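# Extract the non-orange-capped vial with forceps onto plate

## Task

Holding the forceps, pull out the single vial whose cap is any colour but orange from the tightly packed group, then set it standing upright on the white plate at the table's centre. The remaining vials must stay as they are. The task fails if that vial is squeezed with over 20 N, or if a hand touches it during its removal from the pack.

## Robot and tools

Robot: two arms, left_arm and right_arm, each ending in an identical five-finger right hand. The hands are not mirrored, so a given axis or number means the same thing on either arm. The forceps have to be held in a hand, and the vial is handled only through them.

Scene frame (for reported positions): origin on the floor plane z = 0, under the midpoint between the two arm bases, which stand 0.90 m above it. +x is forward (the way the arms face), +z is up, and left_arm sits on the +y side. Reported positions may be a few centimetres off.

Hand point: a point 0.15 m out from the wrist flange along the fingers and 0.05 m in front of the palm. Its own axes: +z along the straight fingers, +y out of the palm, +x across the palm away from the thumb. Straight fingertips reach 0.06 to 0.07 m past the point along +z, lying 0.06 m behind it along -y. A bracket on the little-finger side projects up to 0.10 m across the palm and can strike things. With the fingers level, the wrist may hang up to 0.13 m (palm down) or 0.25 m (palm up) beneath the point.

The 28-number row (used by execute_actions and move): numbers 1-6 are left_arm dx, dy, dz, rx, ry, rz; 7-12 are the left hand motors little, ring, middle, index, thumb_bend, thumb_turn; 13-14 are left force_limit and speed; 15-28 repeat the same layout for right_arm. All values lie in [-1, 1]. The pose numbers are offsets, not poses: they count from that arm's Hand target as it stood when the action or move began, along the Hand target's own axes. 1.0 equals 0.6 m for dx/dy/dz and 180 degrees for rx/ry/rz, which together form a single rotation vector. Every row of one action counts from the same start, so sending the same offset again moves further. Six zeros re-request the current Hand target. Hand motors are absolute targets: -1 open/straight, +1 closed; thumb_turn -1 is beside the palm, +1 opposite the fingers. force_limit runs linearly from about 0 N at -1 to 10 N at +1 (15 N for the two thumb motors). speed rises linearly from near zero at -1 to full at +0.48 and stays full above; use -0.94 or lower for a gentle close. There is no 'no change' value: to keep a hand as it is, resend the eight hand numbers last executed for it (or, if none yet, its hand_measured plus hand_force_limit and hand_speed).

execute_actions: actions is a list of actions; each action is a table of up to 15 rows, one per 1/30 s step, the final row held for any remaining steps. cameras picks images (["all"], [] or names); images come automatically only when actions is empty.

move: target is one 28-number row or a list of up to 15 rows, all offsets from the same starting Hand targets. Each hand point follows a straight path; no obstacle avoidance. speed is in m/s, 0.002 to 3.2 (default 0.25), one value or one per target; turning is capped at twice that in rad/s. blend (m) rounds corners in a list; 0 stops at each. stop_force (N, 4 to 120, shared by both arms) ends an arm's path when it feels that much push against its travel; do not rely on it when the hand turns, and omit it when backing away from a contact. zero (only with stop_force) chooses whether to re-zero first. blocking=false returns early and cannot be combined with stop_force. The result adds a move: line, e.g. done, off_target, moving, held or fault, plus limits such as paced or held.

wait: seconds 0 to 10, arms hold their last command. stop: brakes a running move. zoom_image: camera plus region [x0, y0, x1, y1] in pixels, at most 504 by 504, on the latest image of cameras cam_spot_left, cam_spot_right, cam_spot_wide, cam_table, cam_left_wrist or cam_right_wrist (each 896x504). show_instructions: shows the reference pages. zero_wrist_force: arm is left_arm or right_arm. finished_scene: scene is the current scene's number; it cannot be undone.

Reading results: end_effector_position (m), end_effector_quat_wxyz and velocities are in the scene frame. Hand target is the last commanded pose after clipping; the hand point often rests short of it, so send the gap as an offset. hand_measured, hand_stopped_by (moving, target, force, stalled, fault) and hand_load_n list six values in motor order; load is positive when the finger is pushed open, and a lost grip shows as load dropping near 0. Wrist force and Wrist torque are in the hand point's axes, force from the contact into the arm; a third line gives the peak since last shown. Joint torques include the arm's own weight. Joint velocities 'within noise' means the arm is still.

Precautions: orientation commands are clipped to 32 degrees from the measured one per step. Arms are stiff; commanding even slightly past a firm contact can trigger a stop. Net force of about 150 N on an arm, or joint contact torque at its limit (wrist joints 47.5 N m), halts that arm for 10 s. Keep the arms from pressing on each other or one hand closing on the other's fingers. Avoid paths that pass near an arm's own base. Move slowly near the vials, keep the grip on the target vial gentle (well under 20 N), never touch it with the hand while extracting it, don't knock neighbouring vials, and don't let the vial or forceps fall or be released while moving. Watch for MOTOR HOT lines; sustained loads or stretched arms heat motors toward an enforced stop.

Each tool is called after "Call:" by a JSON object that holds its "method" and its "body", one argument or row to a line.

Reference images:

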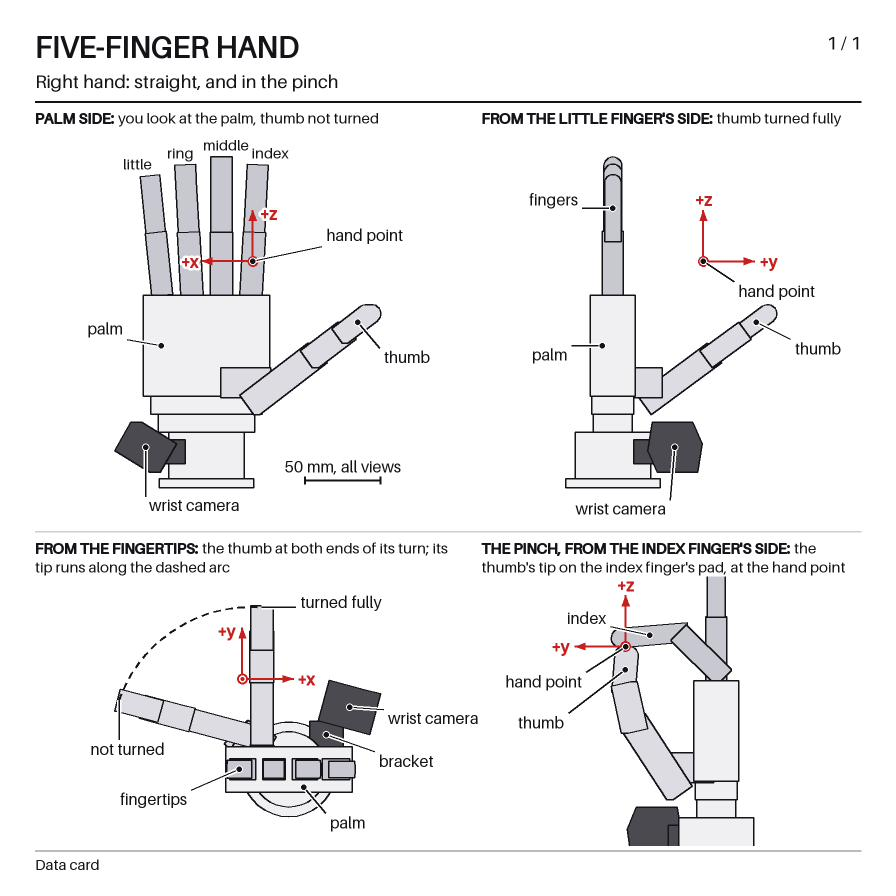

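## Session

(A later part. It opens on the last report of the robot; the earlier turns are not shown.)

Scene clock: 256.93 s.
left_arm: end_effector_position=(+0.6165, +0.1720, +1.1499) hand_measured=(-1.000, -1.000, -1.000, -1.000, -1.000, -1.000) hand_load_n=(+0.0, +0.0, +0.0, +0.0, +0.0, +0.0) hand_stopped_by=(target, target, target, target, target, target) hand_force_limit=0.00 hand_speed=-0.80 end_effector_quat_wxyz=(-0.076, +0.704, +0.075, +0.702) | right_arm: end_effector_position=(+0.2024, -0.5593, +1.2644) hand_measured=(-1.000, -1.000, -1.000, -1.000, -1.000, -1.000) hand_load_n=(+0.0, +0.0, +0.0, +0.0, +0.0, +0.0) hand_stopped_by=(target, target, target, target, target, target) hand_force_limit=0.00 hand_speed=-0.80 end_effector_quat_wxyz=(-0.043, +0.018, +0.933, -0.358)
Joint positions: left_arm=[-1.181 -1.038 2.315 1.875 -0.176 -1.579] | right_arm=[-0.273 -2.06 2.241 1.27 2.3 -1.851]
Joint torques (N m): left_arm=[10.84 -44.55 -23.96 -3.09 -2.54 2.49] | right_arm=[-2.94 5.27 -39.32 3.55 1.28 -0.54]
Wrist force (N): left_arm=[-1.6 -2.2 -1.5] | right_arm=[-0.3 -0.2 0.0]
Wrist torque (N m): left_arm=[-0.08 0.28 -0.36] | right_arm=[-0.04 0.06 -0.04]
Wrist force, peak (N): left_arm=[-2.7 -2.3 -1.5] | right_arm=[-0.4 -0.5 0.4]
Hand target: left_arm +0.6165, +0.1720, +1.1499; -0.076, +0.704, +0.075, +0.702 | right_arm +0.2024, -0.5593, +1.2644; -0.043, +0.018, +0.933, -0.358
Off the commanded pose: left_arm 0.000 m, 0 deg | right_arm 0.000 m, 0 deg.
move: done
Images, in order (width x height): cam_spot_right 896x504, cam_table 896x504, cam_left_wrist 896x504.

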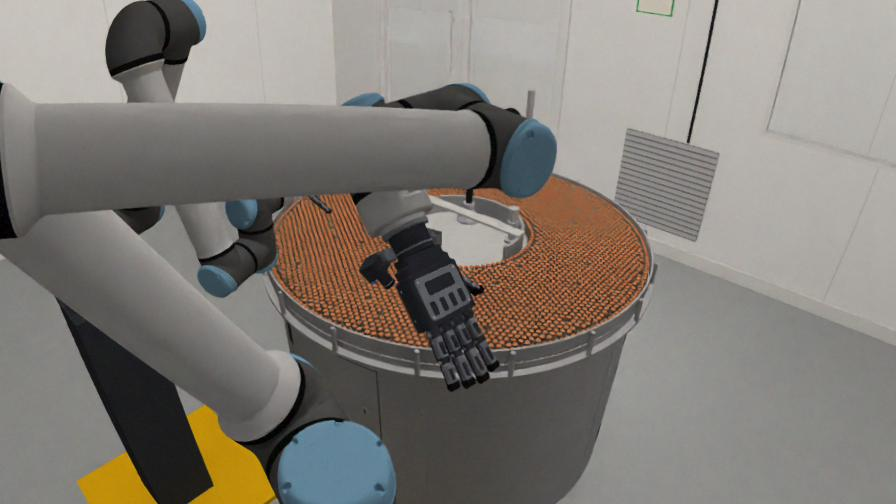

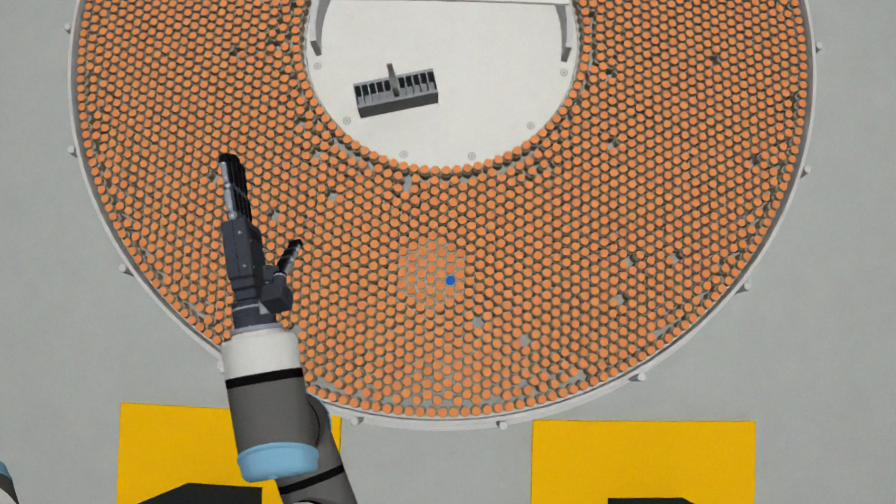

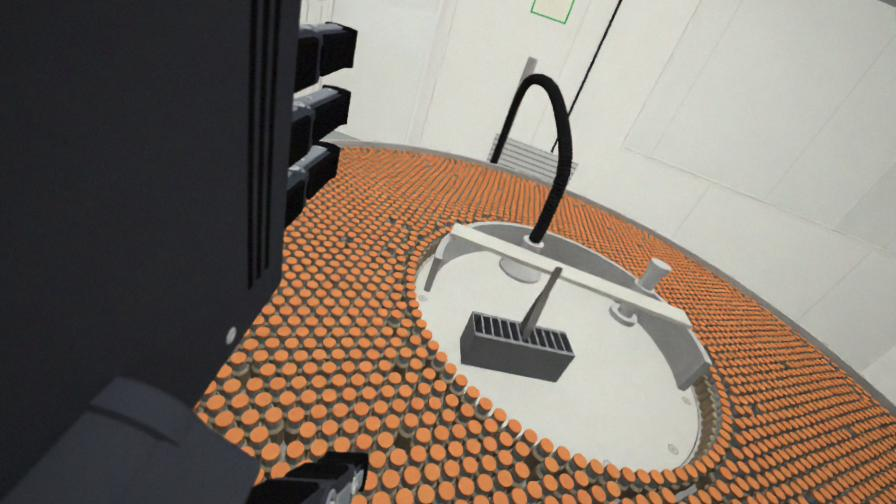

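Call:
{"method": "move", "body": {
  "target": [-0.249, 0.2638, 0.2393, 0, 0, 0, -1, -1, -1, -1, -0.1, 1, 0, -0.3, 0, 0, 0, 0, 0, 0, -1, -1, -1, -1, -1, -1, 0, -0.8],
  "cameras": ["cam_table", "cam_left_wrist", "cam_spot_right", "cam_spot_left"],
  "speed": 0.2
}}

Scene clock: 375.63 s.
left_arm: end_effector_position=(+0.6770, +0.1289, +1.0960) hand_measured=(-1.000, -1.000, -1.000, -1.000, -0.100, +1.000) hand_load_n=(+0.0, +0.0, +0.0, +0.0, +0.0, +0.0) hand_stopped_by=(target, target, target, target, target, target) hand_force_limit=0.00 hand_speed=-0.30 end_effector_quat_wxyz=(-0.076, +0.704, +0.075, +0.702) | right_arm: end_effector_position=(+0.2024, -0.5593, +1.2644) hand_measured=(-1.000, -1.000, -1.000, -1.000, -1.000, -1.000) hand_load_n=(+0.0, +0.0, +0.0, +0.0, +0.0, +0.0) hand_stopped_by=(target, target, target, target, target, target) hand_force_limit=0.00 hand_speed=-0.80 end_effector_quat_wxyz=(-0.043, +0.018, +0.933, -0.358)
Joint positions: left_arm=[-1.109 -0.885 2.162 1.876 -0.248 -1.58] | right_arm=[-0.273 -2.06 2.241 1.27 2.3 -1.851]
Joint torques (N m): left_arm=[5.22 -64.35 -16.66 -0.65 -0.05 -0.15] | right_arm=[-0.2 2.5 -39.48 3.72 1.15 -0.56]
Wrist force (N): left_arm=[-1.9 -1.6 -1.2] | right_arm=[0.0 0.1 -0.5]
Wrist torque (N m): left_arm=[-0.08 0.34 -0.46] | right_arm=[0.04 0.02 0.00]
Wrist force, peak (N): left_arm=[-6.7 3.9 3.7] | right_arm=[-0.6 0.3 -0.7]
Hand target: left_arm +0.6770, +0.1289, +1.0960; -0.076, +0.704, +0.075, +0.702 (not the last commanded pose) | right_arm +0.2024, -0.5593, +1.2644; -0.043, +0.018, +0.933, -0.358
Off the commanded pose: left_arm 0.169 m, 0 deg | right_arm 0.000 m, 0 deg.
FORCE FAULT: contact force on the left arm reached its limit, and that arm stopped. The contact can be on any part of that arm, not only on its tool. That arm's remaining commands of this call were not run. That arm is still stopped at the end of this call. That arm stays stopped for about 9 more seconds. Until then a move that you send moves the other arm only, and its call returns only when the move has ended. Once the stop has ended, the next robot result says so. If the stop ends while you think or write, that arm runs what you send next, counted from a new Hand target: where the arm stands when the stop ends. While its stop runs, that arm, its gripper or tool too, takes no new command. Until it ends, the stop uses up actions while you think or wait. An arm that is not stopped still takes commands.
move: fault (left_arm)
Images, in order (width x height): cam_spot_left 896x504, cam_spot_right 896x504, cam_table 896x504, cam_left_wrist 896x504.

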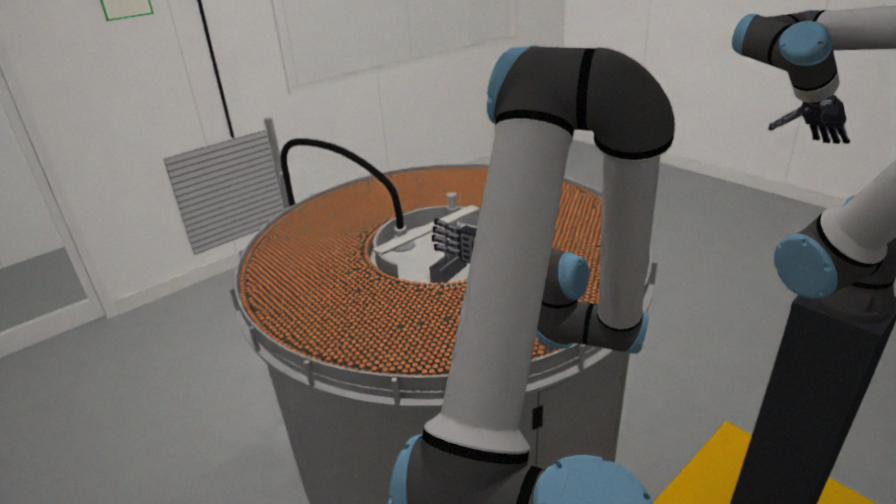

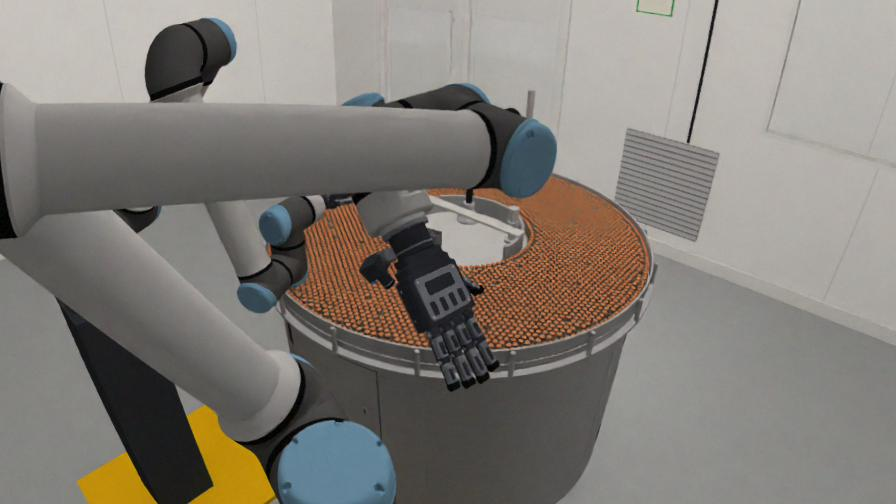

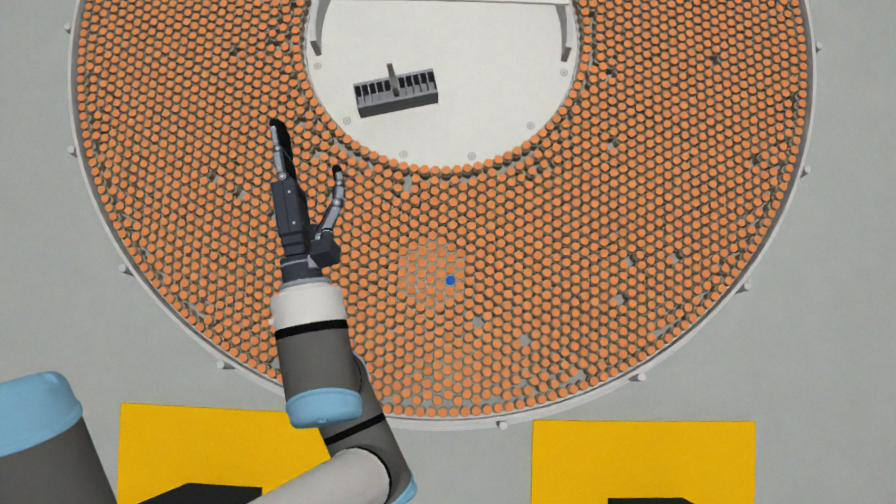

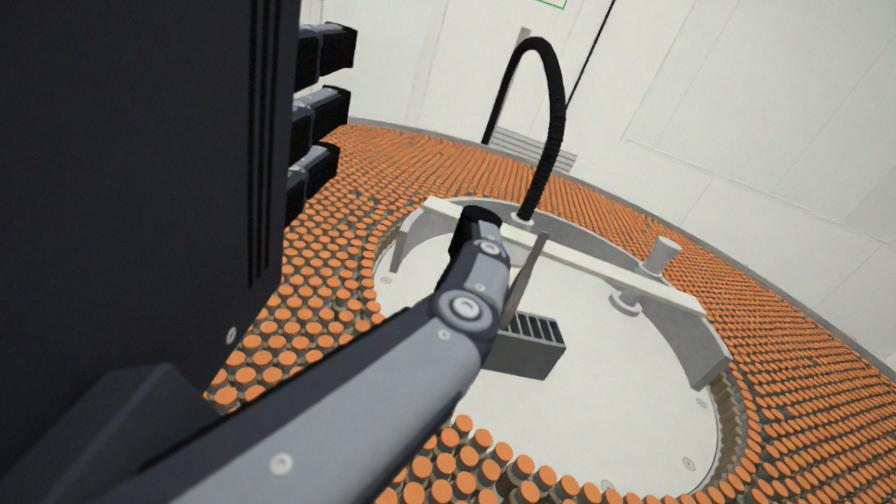

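Call:
{"method": "move", "body": {
  "target": [
    [0.3333, 0, 0, 0, 0, 0, -1, -1, -1, -1, -0.1, 1, 0, -0.3, 0, 0, 0, 0, 0, 0, -1, -1, -1, -1, -1, -1, 0, -0.8],
    [0.5067, -0.8118, -0.0402, 0, 0, 0, -1, -1, -1, -1, -0.1, 1, 0, -0.3, 0, 0, 0, 0, 0, 0, -1, -1, -1, -1, -1, -1, 0, -0.8]
  ],
  "cameras": ["cam_table", "cam_left_wrist", "cam_spot_left"],
  "speed": 0.25
}}

Scene clock: 440.83 s.
left_arm: end_effector_position=(+0.5508, +0.5993, +1.4009) hand_measured=(-1.000, -1.000, -1.000, -1.000, -0.100, +1.000) hand_load_n=(+0.0, +0.0, +0.0, +0.0, +0.0, +0.5) hand_stopped_by=(target, target, target, target, target, target) hand_force_limit=0.00 hand_speed=-0.30 end_effector_quat_wxyz=(-0.076, +0.704, +0.075, +0.702) end_effector_velocity=(-0.001, +0.002, +0.000) end_effector_angular_velocity=(+0.000, +0.001, +0.002) | right_arm: end_effector_position=(+0.2024, -0.5593, +1.2644) hand_measured=(-1.000, -1.000, -1.000, -1.000, -1.000, -1.000) hand_load_n=(+0.0, +0.0, +0.0, -0.5, +0.0, +0.0) hand_stopped_by=(target, target, target, target, target, target) hand_force_limit=0.00 hand_speed=-0.80 end_effector_quat_wxyz=(-0.043, +0.018, +0.933, -0.358)
Joint positions: left_arm=[-0.484 -1.985 2.598 2.532 -0.872 -1.571] | right_arm=[-0.273 -2.06 2.241 1.27 2.3 -1.851]
Joint velocities: left_arm=[0.005 -0.001 0.001 0.001 -0.003 0] | right_arm=[within noise]
Joint torques (N m): left_arm=[17.73 -13.54 -50.43 1.35 -3.44 -2.43] | right_arm=[-3.13 3.93 -40.21 3.88 1.68 -0.88]
Wrist force (N): left_arm=[-0.7 -1.7 -1.5] | right_arm=[0.1 0.3 -0.3]
Wrist torque (N m): left_arm=[-0.07 0.04 -0.16] | right_arm=[0.05 0.00 0.01]
Wrist force, peak (N): left_arm=[-1.5 -3.4 -1.7] | right_arm=[-0.5 -0.2 -0.6]
Hand target: left_arm +0.5508, +0.5993, +1.4010; -0.076, +0.704, +0.075, +0.702 | right_arm +0.2024, -0.5593, +1.2644; -0.043, +0.018, +0.933, -0.358
Off the commanded pose: left_arm 0.000 m, 0 deg | right_arm 0.000 m, 0 deg.
FORCE FAULT, CONTINUED: the left arm's stop, for the force fault that an earlier result reported, is over. The rest of the stop counts as 17 of the actions that you can send in this scene. The stop ended before this call began, so that arm ran this call's commands, counted from a new Hand target: where the arm stood when the stop ended. During its stop the left arm's controller moved it back a little.
move: done
Images, in order (width x height): cam_spot_left 896x504, cam_table 896x504, cam_left_wrist 896x504.

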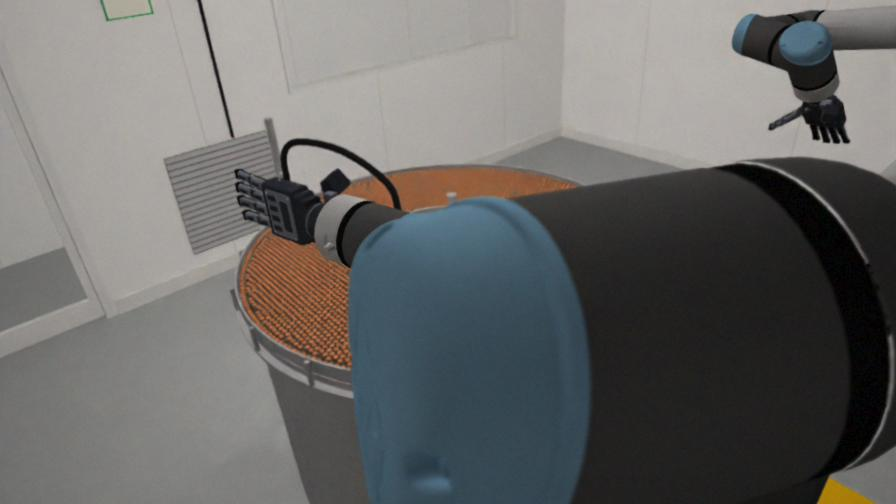

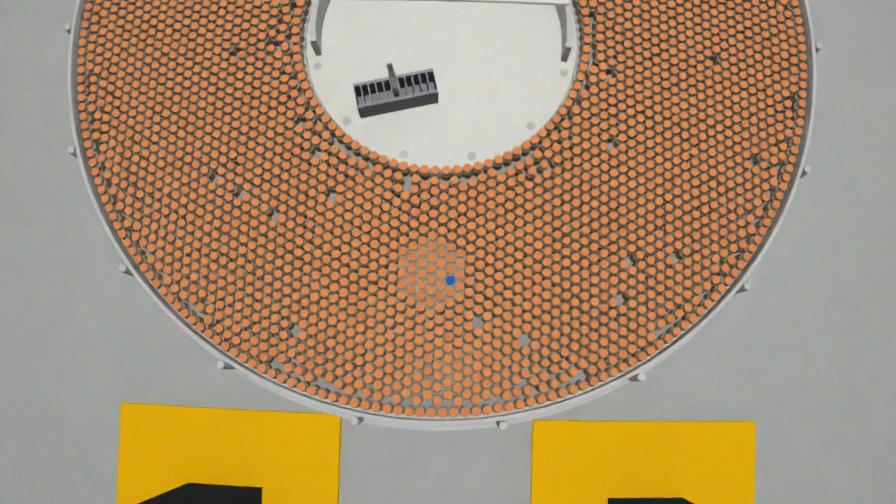

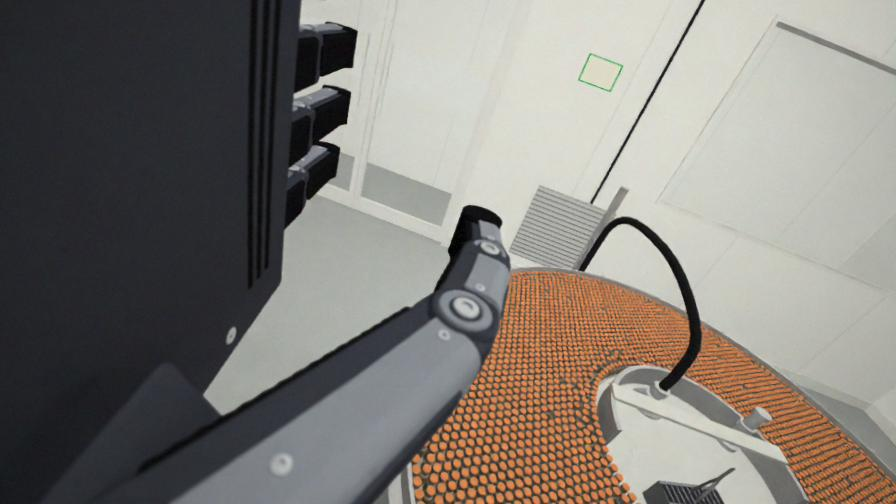

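Call:
{"method": "move", "body": {
  "target": [
    [0,0,0,0,0,0,-1,-1,-1,-1,-0.1,1,0,-0.3,-0.3072,0.0408,-0.2578,-0.2032,0.1596,0.4635,-1,-1,-1,-1,-1,-1,0,-0.8],
    [0,0,0,0,0,0,-1,-1,-1,-1,-0.1,1,0,-0.3,-0.4625,0.165,-0.3845,-0.0415,0.3543,0.9223,-1,-1,-1,-1,-1,-1,0,-0.8],
    [0,0,0,0,0,0,-1,-1,-1,-1,-0.1,1,0,-0.3,-0.6498,0.6203,-0.5202,0.6490,-0.3062,-0.5402,-1,-1,-1,-1,-1,-1,0,-0.8]
  ],
  "cameras": ["cam_table", "cam_right_wrist", "cam_spot_right"],
  "speed": 0.4,
  "blend": 0.03
}}

Scene clock: 462.13 s.
left_arm: end_effector_position=(+0.5508, +0.5993, +1.4010) hand_measured=(-1.000, -1.000, -1.000, -1.000, -0.100, +1.000) hand_load_n=(+0.0, -0.5, +0.0, +0.0, +0.0, +0.0) hand_stopped_by=(target, target, target, target, target, target) hand_force_limit=0.00 hand_speed=-0.30 end_effector_quat_wxyz=(-0.076, +0.704, +0.075, +0.702) | right_arm: end_effector_position=(+0.6208, -0.1000, +1.2202) hand_measured=(-1.000, -1.000, -1.000, -1.000, -1.000, -1.000) hand_load_n=(+0.0, +0.0, +0.0, +0.0, +0.0, +0.0) hand_stopped_by=(target, target, target, target, target, target) hand_force_limit=0.00 hand_speed=-0.80 end_effector_quat_wxyz=(-0.082, +0.702, +0.081, +0.703)
Joint positions: left_arm=[-0.484 -1.985 2.598 2.532 -0.873 -1.571] | right_arm=[0.598 -1.465 2.058 -0.593 1.938 1.571]
Joint torques (N m): left_arm=[14.8 7.36 -50.85 1.24 -3.6 -2.25] | right_arm=[16.98 -30.28 -26.86 -5.17 -2.69 -3.55]
Wrist force (N): left_arm=[-0.9 -2.0 -1.7] | right_arm=[-1.6 0.1 -0.6]
Wrist torque (N m): left_arm=[-0.10 0.07 -0.18] | right_arm=[0.12 0.22 0.02]
Wrist force, peak (N): left_arm=[-1.0 -2.1 -1.7] | right_arm=[-2.7 -0.7 -0.4]
Hand target: left_arm +0.5508, +0.5993, +1.4010; -0.076, +0.704, +0.075, +0.702 | right_arm +0.6208, -0.1000, +1.2202; -0.082, +0.702, +0.081, +0.703
Off the commanded pose: left_arm 0.000 m, 0 deg | right_arm 0.000 m, 0 deg.
move: done
Images, in order (width x height): cam_spot_right 896x504, cam_table 896x504, cam_right_wrist 896x504.

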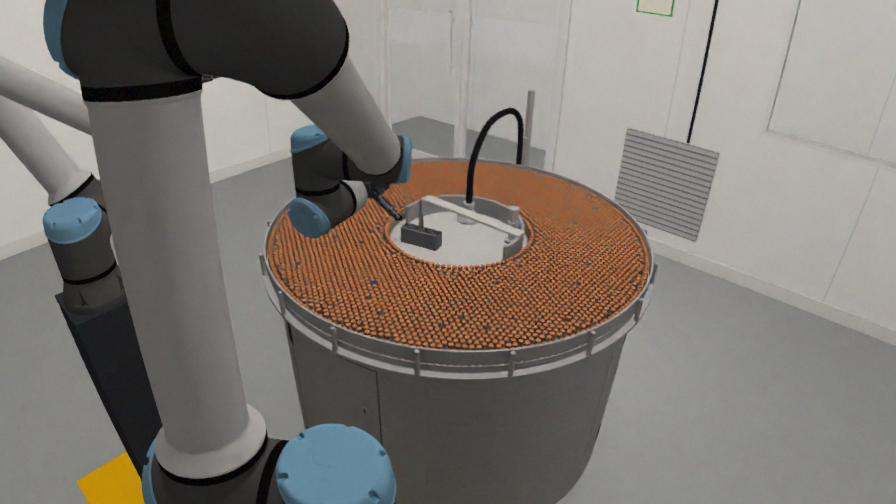

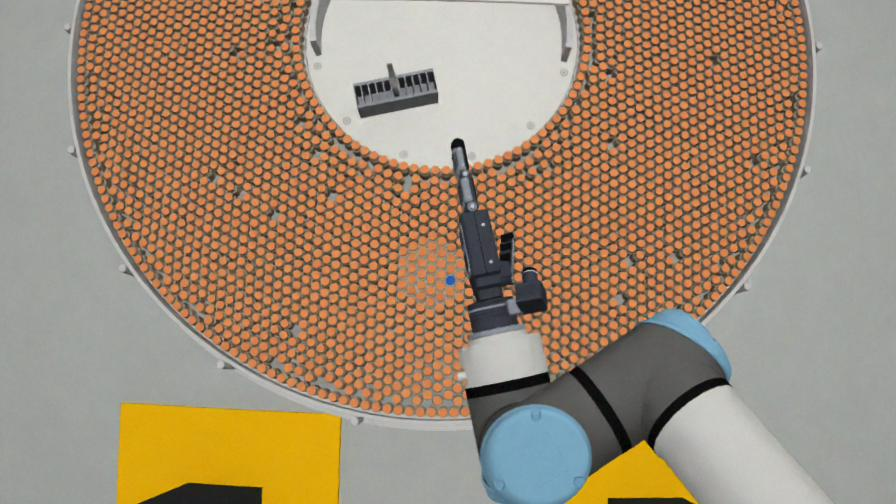

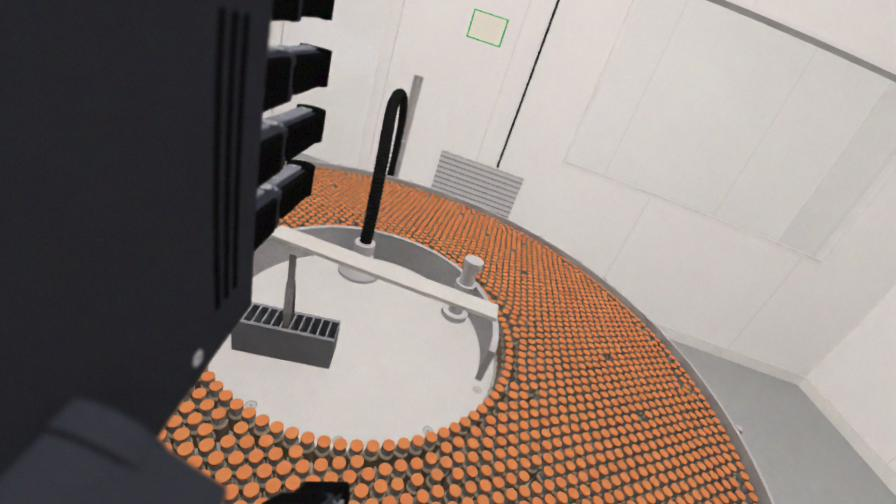

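Call:
{"method": "move", "body": {
  "target": [0,0,0,0,0,0,-1,-1,-1,-1,-0.1,1,0,-0.3,-0.3333,-0.1713,0.2493,0,0,0,-1,-1,-1,-1,-0.1,1,0,-0.3],
  "cameras": ["cam_table", "cam_right_wrist", "cam_spot_right"],
  "speed": 0.25
}}

Scene clock: 471.07 s.
left_arm: end_effector_position=(+0.5508, +0.5993, +1.4010) hand_measured=(-1.000, -1.000, -1.000, -1.000, -0.100, +1.000) hand_load_n=(+0.0, +0.0, +0.0, +0.0, +0.0, +0.0) hand_stopped_by=(target, target, target, target, target, target) hand_force_limit=0.00 hand_speed=-0.30 end_effector_quat_wxyz=(-0.076, +0.704, +0.075, +0.702) | right_arm: end_effector_position=(+0.7429, +0.0344, +1.0205) hand_measured=(-1.000, -1.000, -1.000, -1.000, -0.100, +1.000) hand_load_n=(+0.0, +0.0, +0.0, -0.5, +0.0, +0.0) hand_stopped_by=(target, target, target, target, target, target) hand_force_limit=0.00 hand_speed=-0.30 end_effector_quat_wxyz=(-0.082, +0.702, +0.081, +0.703)
Joint positions: left_arm=[-0.484 -1.985 2.598 2.532 -0.873 -1.571] | right_arm=[0.657 -0.984 1.81 -0.827 1.997 1.571]
Joint torques (N m): left_arm=[13.42 7.89 -50.11 1.08 -3.4 -2.17] | right_arm=[18.45 -63.65 -42.16 -4.77 2.92 -4]
Wrist force (N): left_arm=[-0.7 -2.0 -1.5] | right_arm=[-2.4 -0.1 -1.2]
Wrist torque (N m): left_arm=[-0.12 0.03 -0.16] | right_arm=[0.16 0.28 -0.07]
Wrist force, peak (N): left_arm=[-1.0 -2.2 -1.6] | right_arm=[-3.4 0.0 -0.4]
Hand target: left_arm +0.5508, +0.5993, +1.4010; -0.076, +0.704, +0.075, +0.702 | right_arm +0.7430, +0.0345, +1.0203; -0.082, +0.702, +0.081, +0.703
Off the commanded pose: left_arm 0.000 m, 0 deg | right_arm 0.000 m, 0 deg.
move: done
Images, in order (width x height): cam_spot_right 896x504, cam_table 896x504, cam_right_wrist 896x504.

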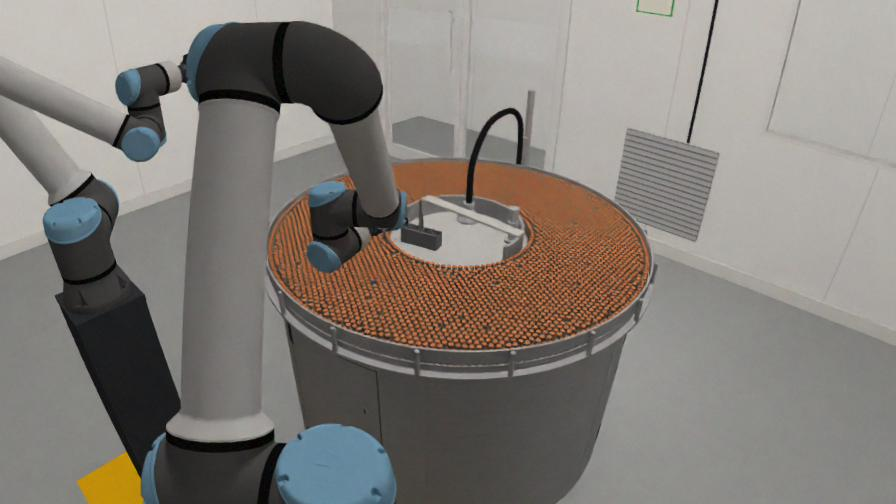

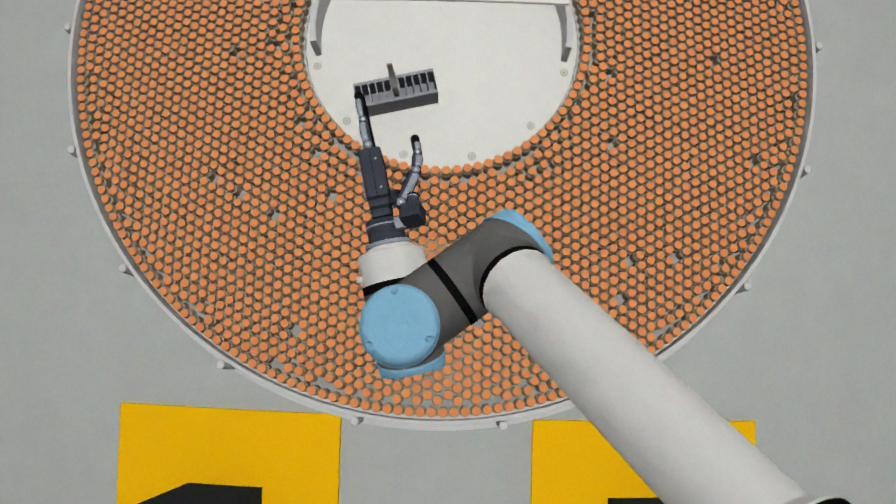

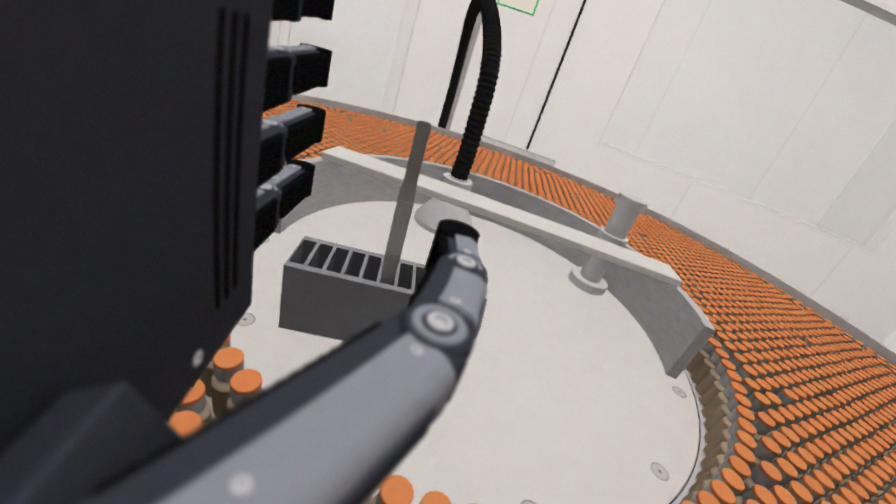

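Call:
{"method": "move", "body": {
  "target": [0,0,0,0,0,0,-1,-1,-1,-1,-0.1,1,0,-0.3,-0.0833,-0.04,0.1833,0,0,0,-1,-1,-1,-1,-0.1,1,0,-0.3],
  "cameras": ["cam_table", "cam_right_wrist", "cam_spot_right", "cam_left_wrist", "cam_spot_left"],
  "speed": 0.15
}}

Scene clock: 495.80 s.
left_arm: end_effector_position=(+0.5508, +0.5993, +1.4010) hand_measured=(-1.000, -1.000, -1.000, -1.000, -0.100, +1.000) hand_load_n=(+0.0, +0.0, +0.0, +0.0, +0.0, +0.5) hand_stopped_by=(target, target, target, target, target, target) hand_force_limit=0.00 hand_speed=-0.30 end_effector_quat_wxyz=(-0.076, +0.704, +0.075, +0.702) | right_arm: end_effector_position=(+0.8444, +0.0830, +0.9705) hand_measured=(-1.000, -1.000, -1.000, -1.000, -0.100, +1.000) hand_load_n=(+0.0, +0.0, +0.0, +0.0, +0.0, +0.5) hand_stopped_by=(target, target, target, target, target, target) hand_force_limit=0.00 hand_speed=-0.30 end_effector_quat_wxyz=(-0.082, +0.702, +0.081, +0.703)
Joint positions: left_arm=[-0.484 -1.985 2.598 2.532 -0.873 -1.571] | right_arm=[0.629 -0.804 1.582 -0.779 1.968 1.571]
Joint torques (N m): left_arm=[14.38 7.96 -50.57 0.74 -3.18 -2.25] | right_arm=[-21.89 -77 -43.87 0.42 -3.09 1.12]
Wrist force (N): left_arm=[-1.0 -1.9 -1.5] | right_arm=[-2.0 -0.3 -0.9]
Wrist torque (N m): left_arm=[-0.10 0.06 -0.17] | right_arm=[0.07 0.21 -0.01]
Wrist force, peak (N): left_arm=[-0.9 -2.1 -1.8] | right_arm=[-2.3 0.5 -1.9]
Hand target: left_arm +0.5508, +0.5993, +1.4010; -0.076, +0.704, +0.075, +0.702 | right_arm +0.8445, +0.0831, +0.9705; -0.082, +0.702, +0.081, +0.703
Off the commanded pose: left_arm 0.000 m, 0 deg | right_arm 0.000 m, 0 deg.
move: done
Images, in order (width x height): cam_spot_left 896x504, cam_spot_right 896x504, cam_table 896x504, cam_left_wrist 896x504, cam_right_wrist 896x504.

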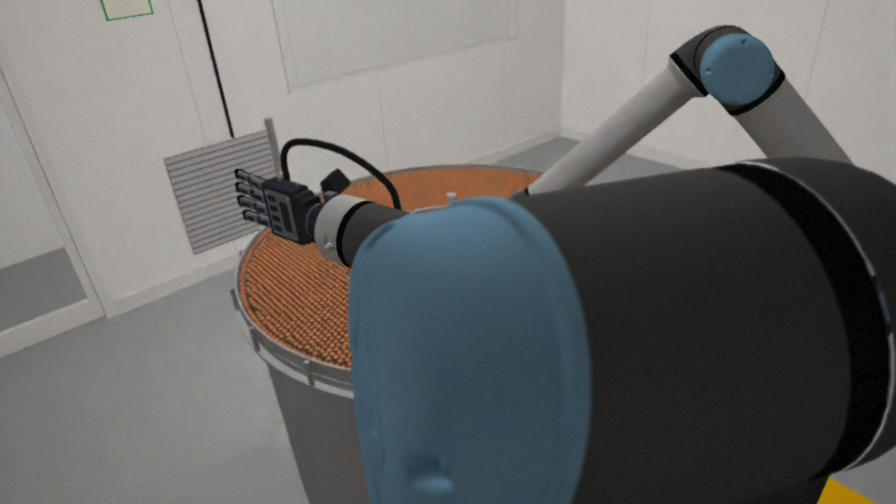

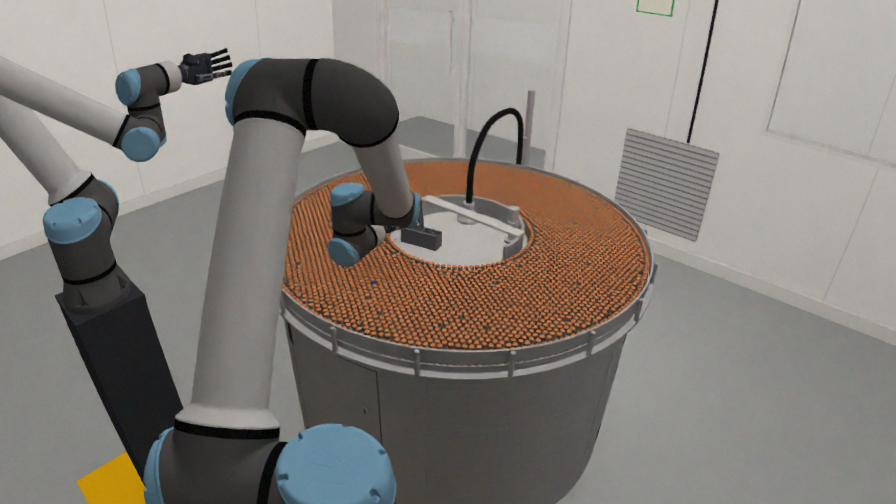

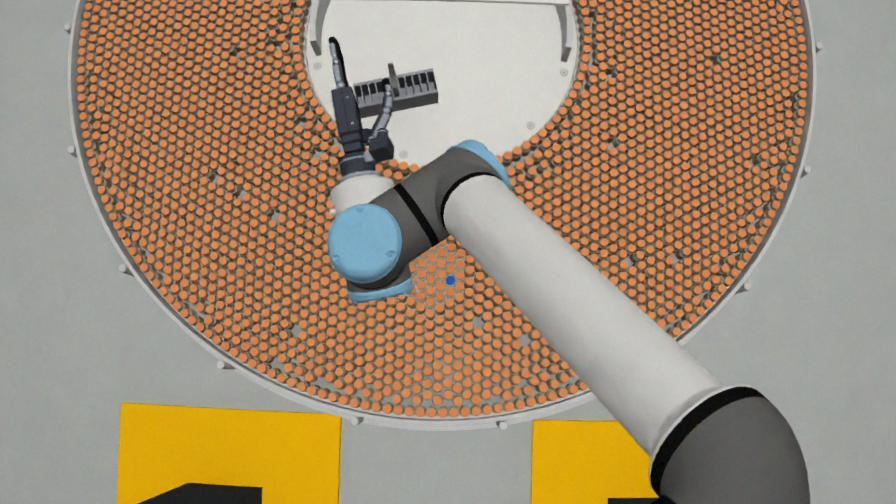

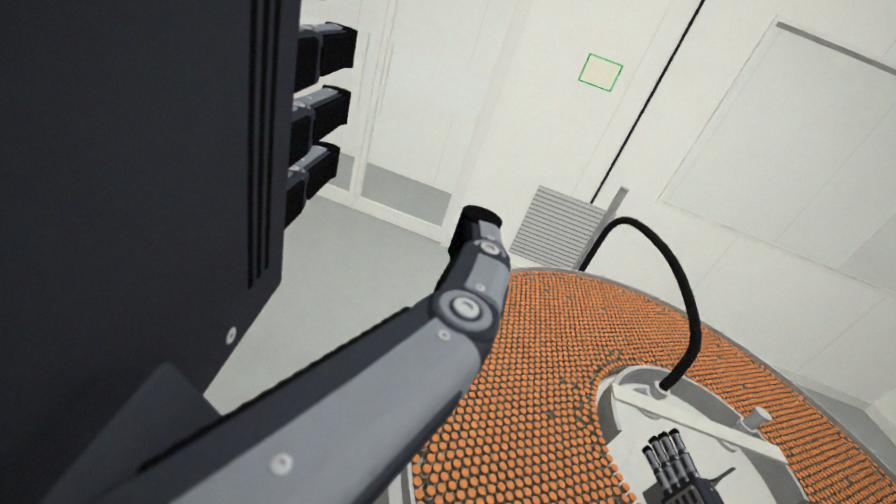

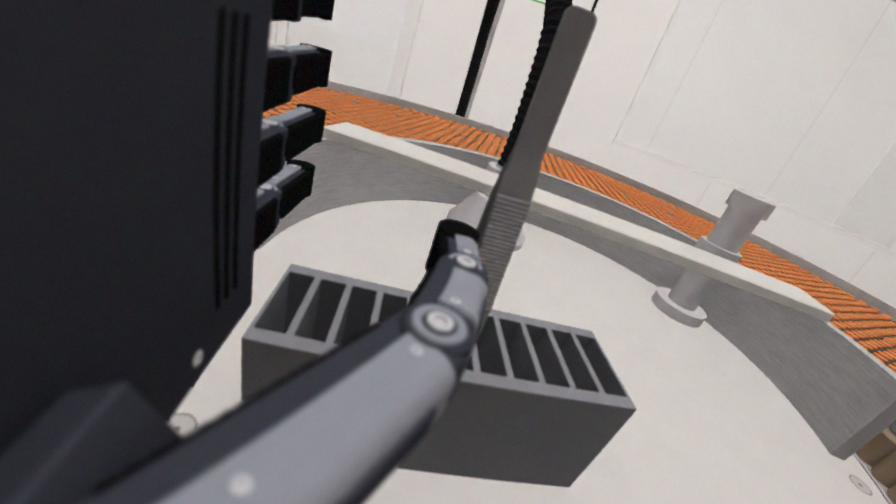

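Call:
{"method": "zoom_image", "body": {
  "camera": "cam_table",
  "region": [310, 20, 460, 180]
}}

Call:
{"method": "zoom_image", "body": {
  "camera": "cam_right_wrist",
  "region": [380, 0, 640, 360]
}}

Call:
{"method": "zoom_image", "body": {
  "camera": "cam_spot_right",
  "region": [330, 170, 470, 270]
}}

Call:
{"method": "zoom_image", "body": {
  "camera": "cam_left_wrist",
  "region": [580, 380, 790, 504]
}}

Scaled by 3.150 from the camera's 896x504 image, which has a finer 1280x720 frame.

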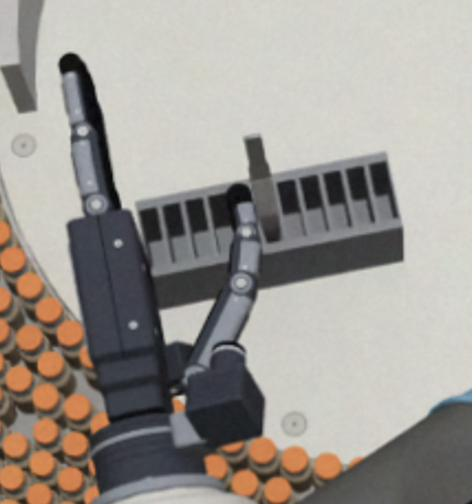

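Scaled by 1.400 from the camera's 896x504 image, which has a finer 1280x720 frame.

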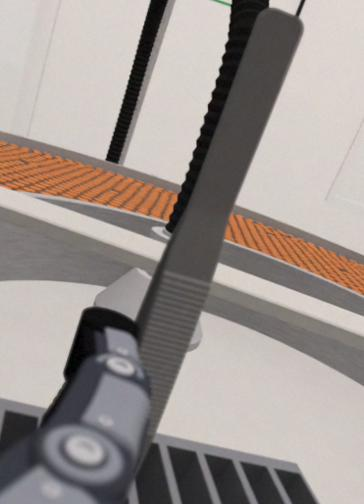

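Scaled by 3.600 from the camera's 896x504 image, which has a finer 1280x720 frame.

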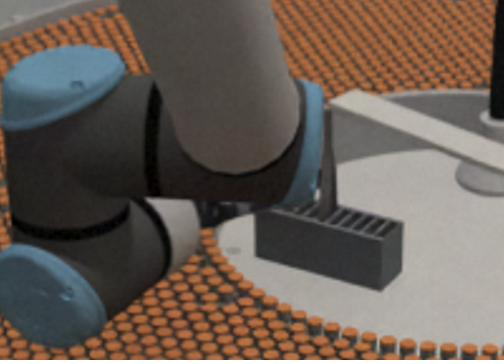

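Scaled by 2.400 from the camera's 896x504 image, which has a finer 1280x720 frame.

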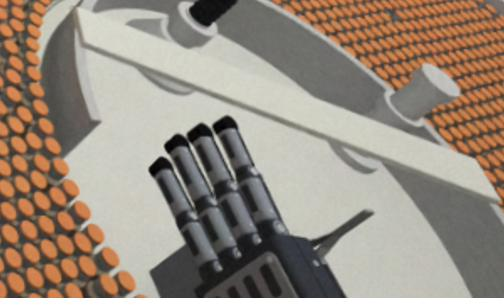

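Call:
{"method": "move", "body": {
  "target": [
    [0,0,0,0,0,0,-1,-1,-1,-1,-0.1,1,0,-0.3,0.01,0,-0.075,0,0,0,-1,-1,-1,-1,-0.1,1,0,-0.3],
    [0,0,0,0,0,0,-1,-1,-1,-1,-0.1,1,0,-0.3,0.0167,0.02,-0.075,0,0,0,-1,-1,-1,-1,-0.1,1,0,-0.3]
  ],
  "cameras": ["cam_table", "cam_right_wrist", "cam_spot_left", "cam_left_wrist"],
  "speed": 0.1
}}

Call:
{"method": "zoom_image", "body": {
  "camera": "cam_table",
  "region": [310, 20, 460, 180]
}}

Scene clock: 573.30 s.
left_arm: end_effector_position=(+0.5508, +0.5993, +1.4010) hand_measured=(-1.000, -1.000, -1.000, -1.000, -0.100, +1.000) hand_load_n=(+0.0, +0.0, +0.0, +0.0, +0.0, +0.5) hand_stopped_by=(target, target, target, target, target, target) hand_force_limit=0.00 hand_speed=-0.30 end_effector_quat_wxyz=(-0.076, +0.704, +0.075, +0.702) | right_arm: end_effector_position=(+0.8034, +0.0613, +0.9804) hand_measured=(-1.000, -1.000, -1.000, -1.000, -0.100, +1.000) hand_load_n=(+0.0, +0.0, +0.0, +0.0, +0.0, +0.0) hand_stopped_by=(target, target, target, target, target, target) hand_force_limit=0.00 hand_speed=-0.30 end_effector_quat_wxyz=(-0.082, +0.702, +0.081, +0.703)
Joint positions: left_arm=[-0.484 -1.985 2.598 2.532 -0.873 -1.571] | right_arm=[0.637 -0.867 1.684 -0.818 1.977 1.571]
Joint torques (N m): left_arm=[14.4 8.09 -49.84 0.76 -3.23 -2.3] | right_arm=[-22.58 -105.93 -18.42 -4.94 -2.66 -3.5]
Wrist force (N): left_arm=[-0.9 -1.7 -1.8] | right_arm=[-2.0 -0.2 -1.2]
Wrist torque (N m): left_arm=[-0.05 0.07 -0.16] | right_arm=[0.09 0.26 -0.04]
Wrist force, peak (N): left_arm=[-0.8 -2.2 -1.6] | right_arm=[-2.3 -1.2 -1.6]
Hand target: left_arm +0.5508, +0.5993, +1.4010; -0.076, +0.704, +0.075, +0.702 | right_arm +0.8035, +0.0611, +0.9804; -0.082, +0.702, +0.081, +0.703
Off the commanded pose: left_arm 0.000 m, 0 deg | right_arm 0.000 m, 0 deg.
move: done
Images, in order (width x height): cam_spot_left 896x504, cam_table 896x504, cam_left_wrist 896x504, cam_right_wrist 896x504.

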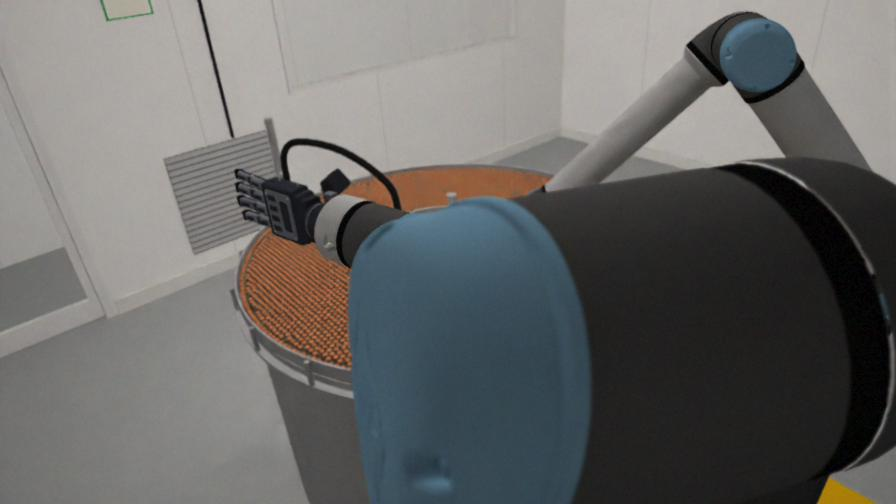

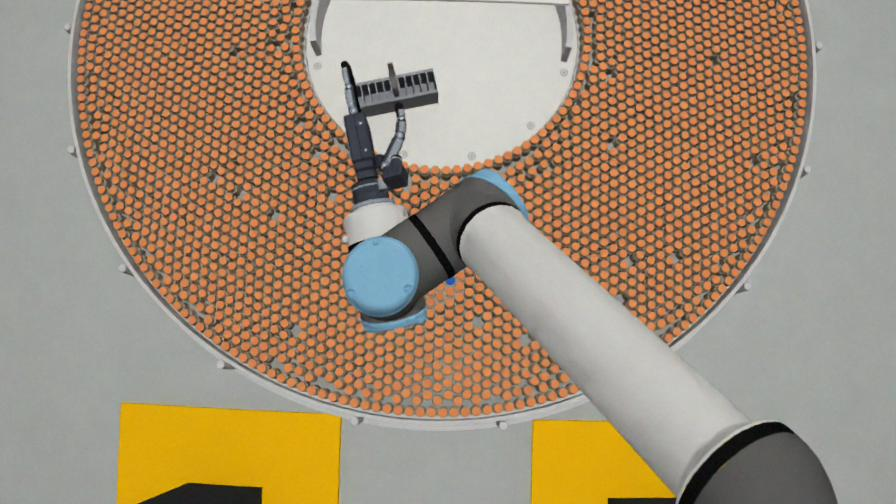

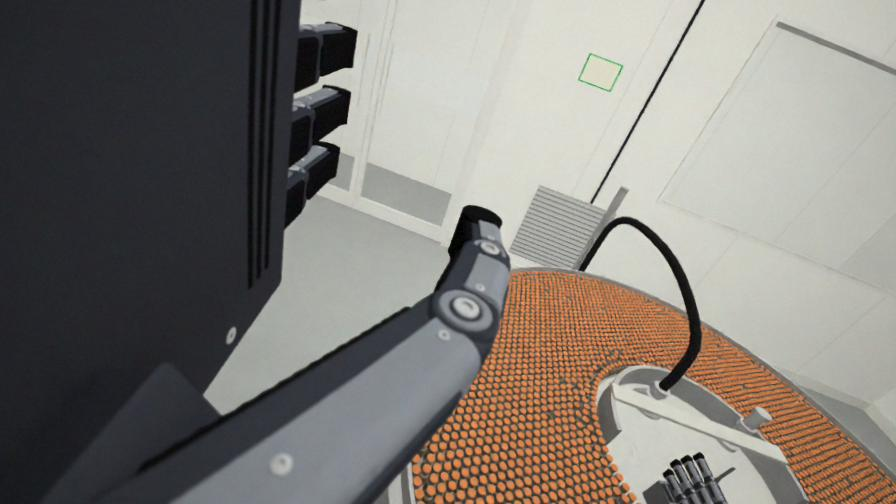

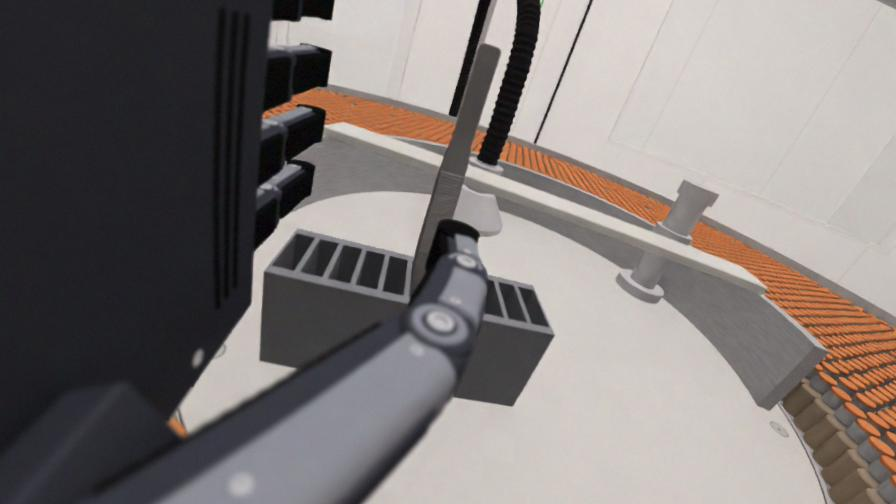

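Scaled by 3.150 from the camera's 896x504 image, which has a finer 1280x720 frame.

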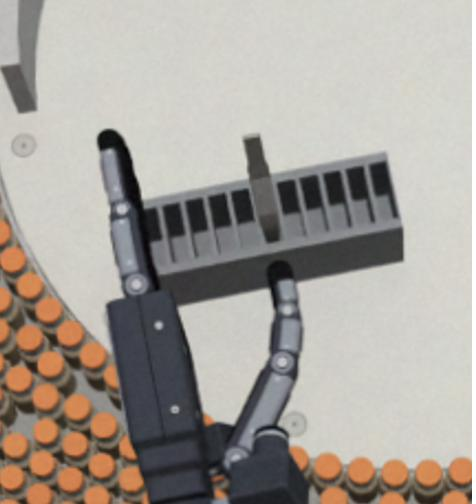

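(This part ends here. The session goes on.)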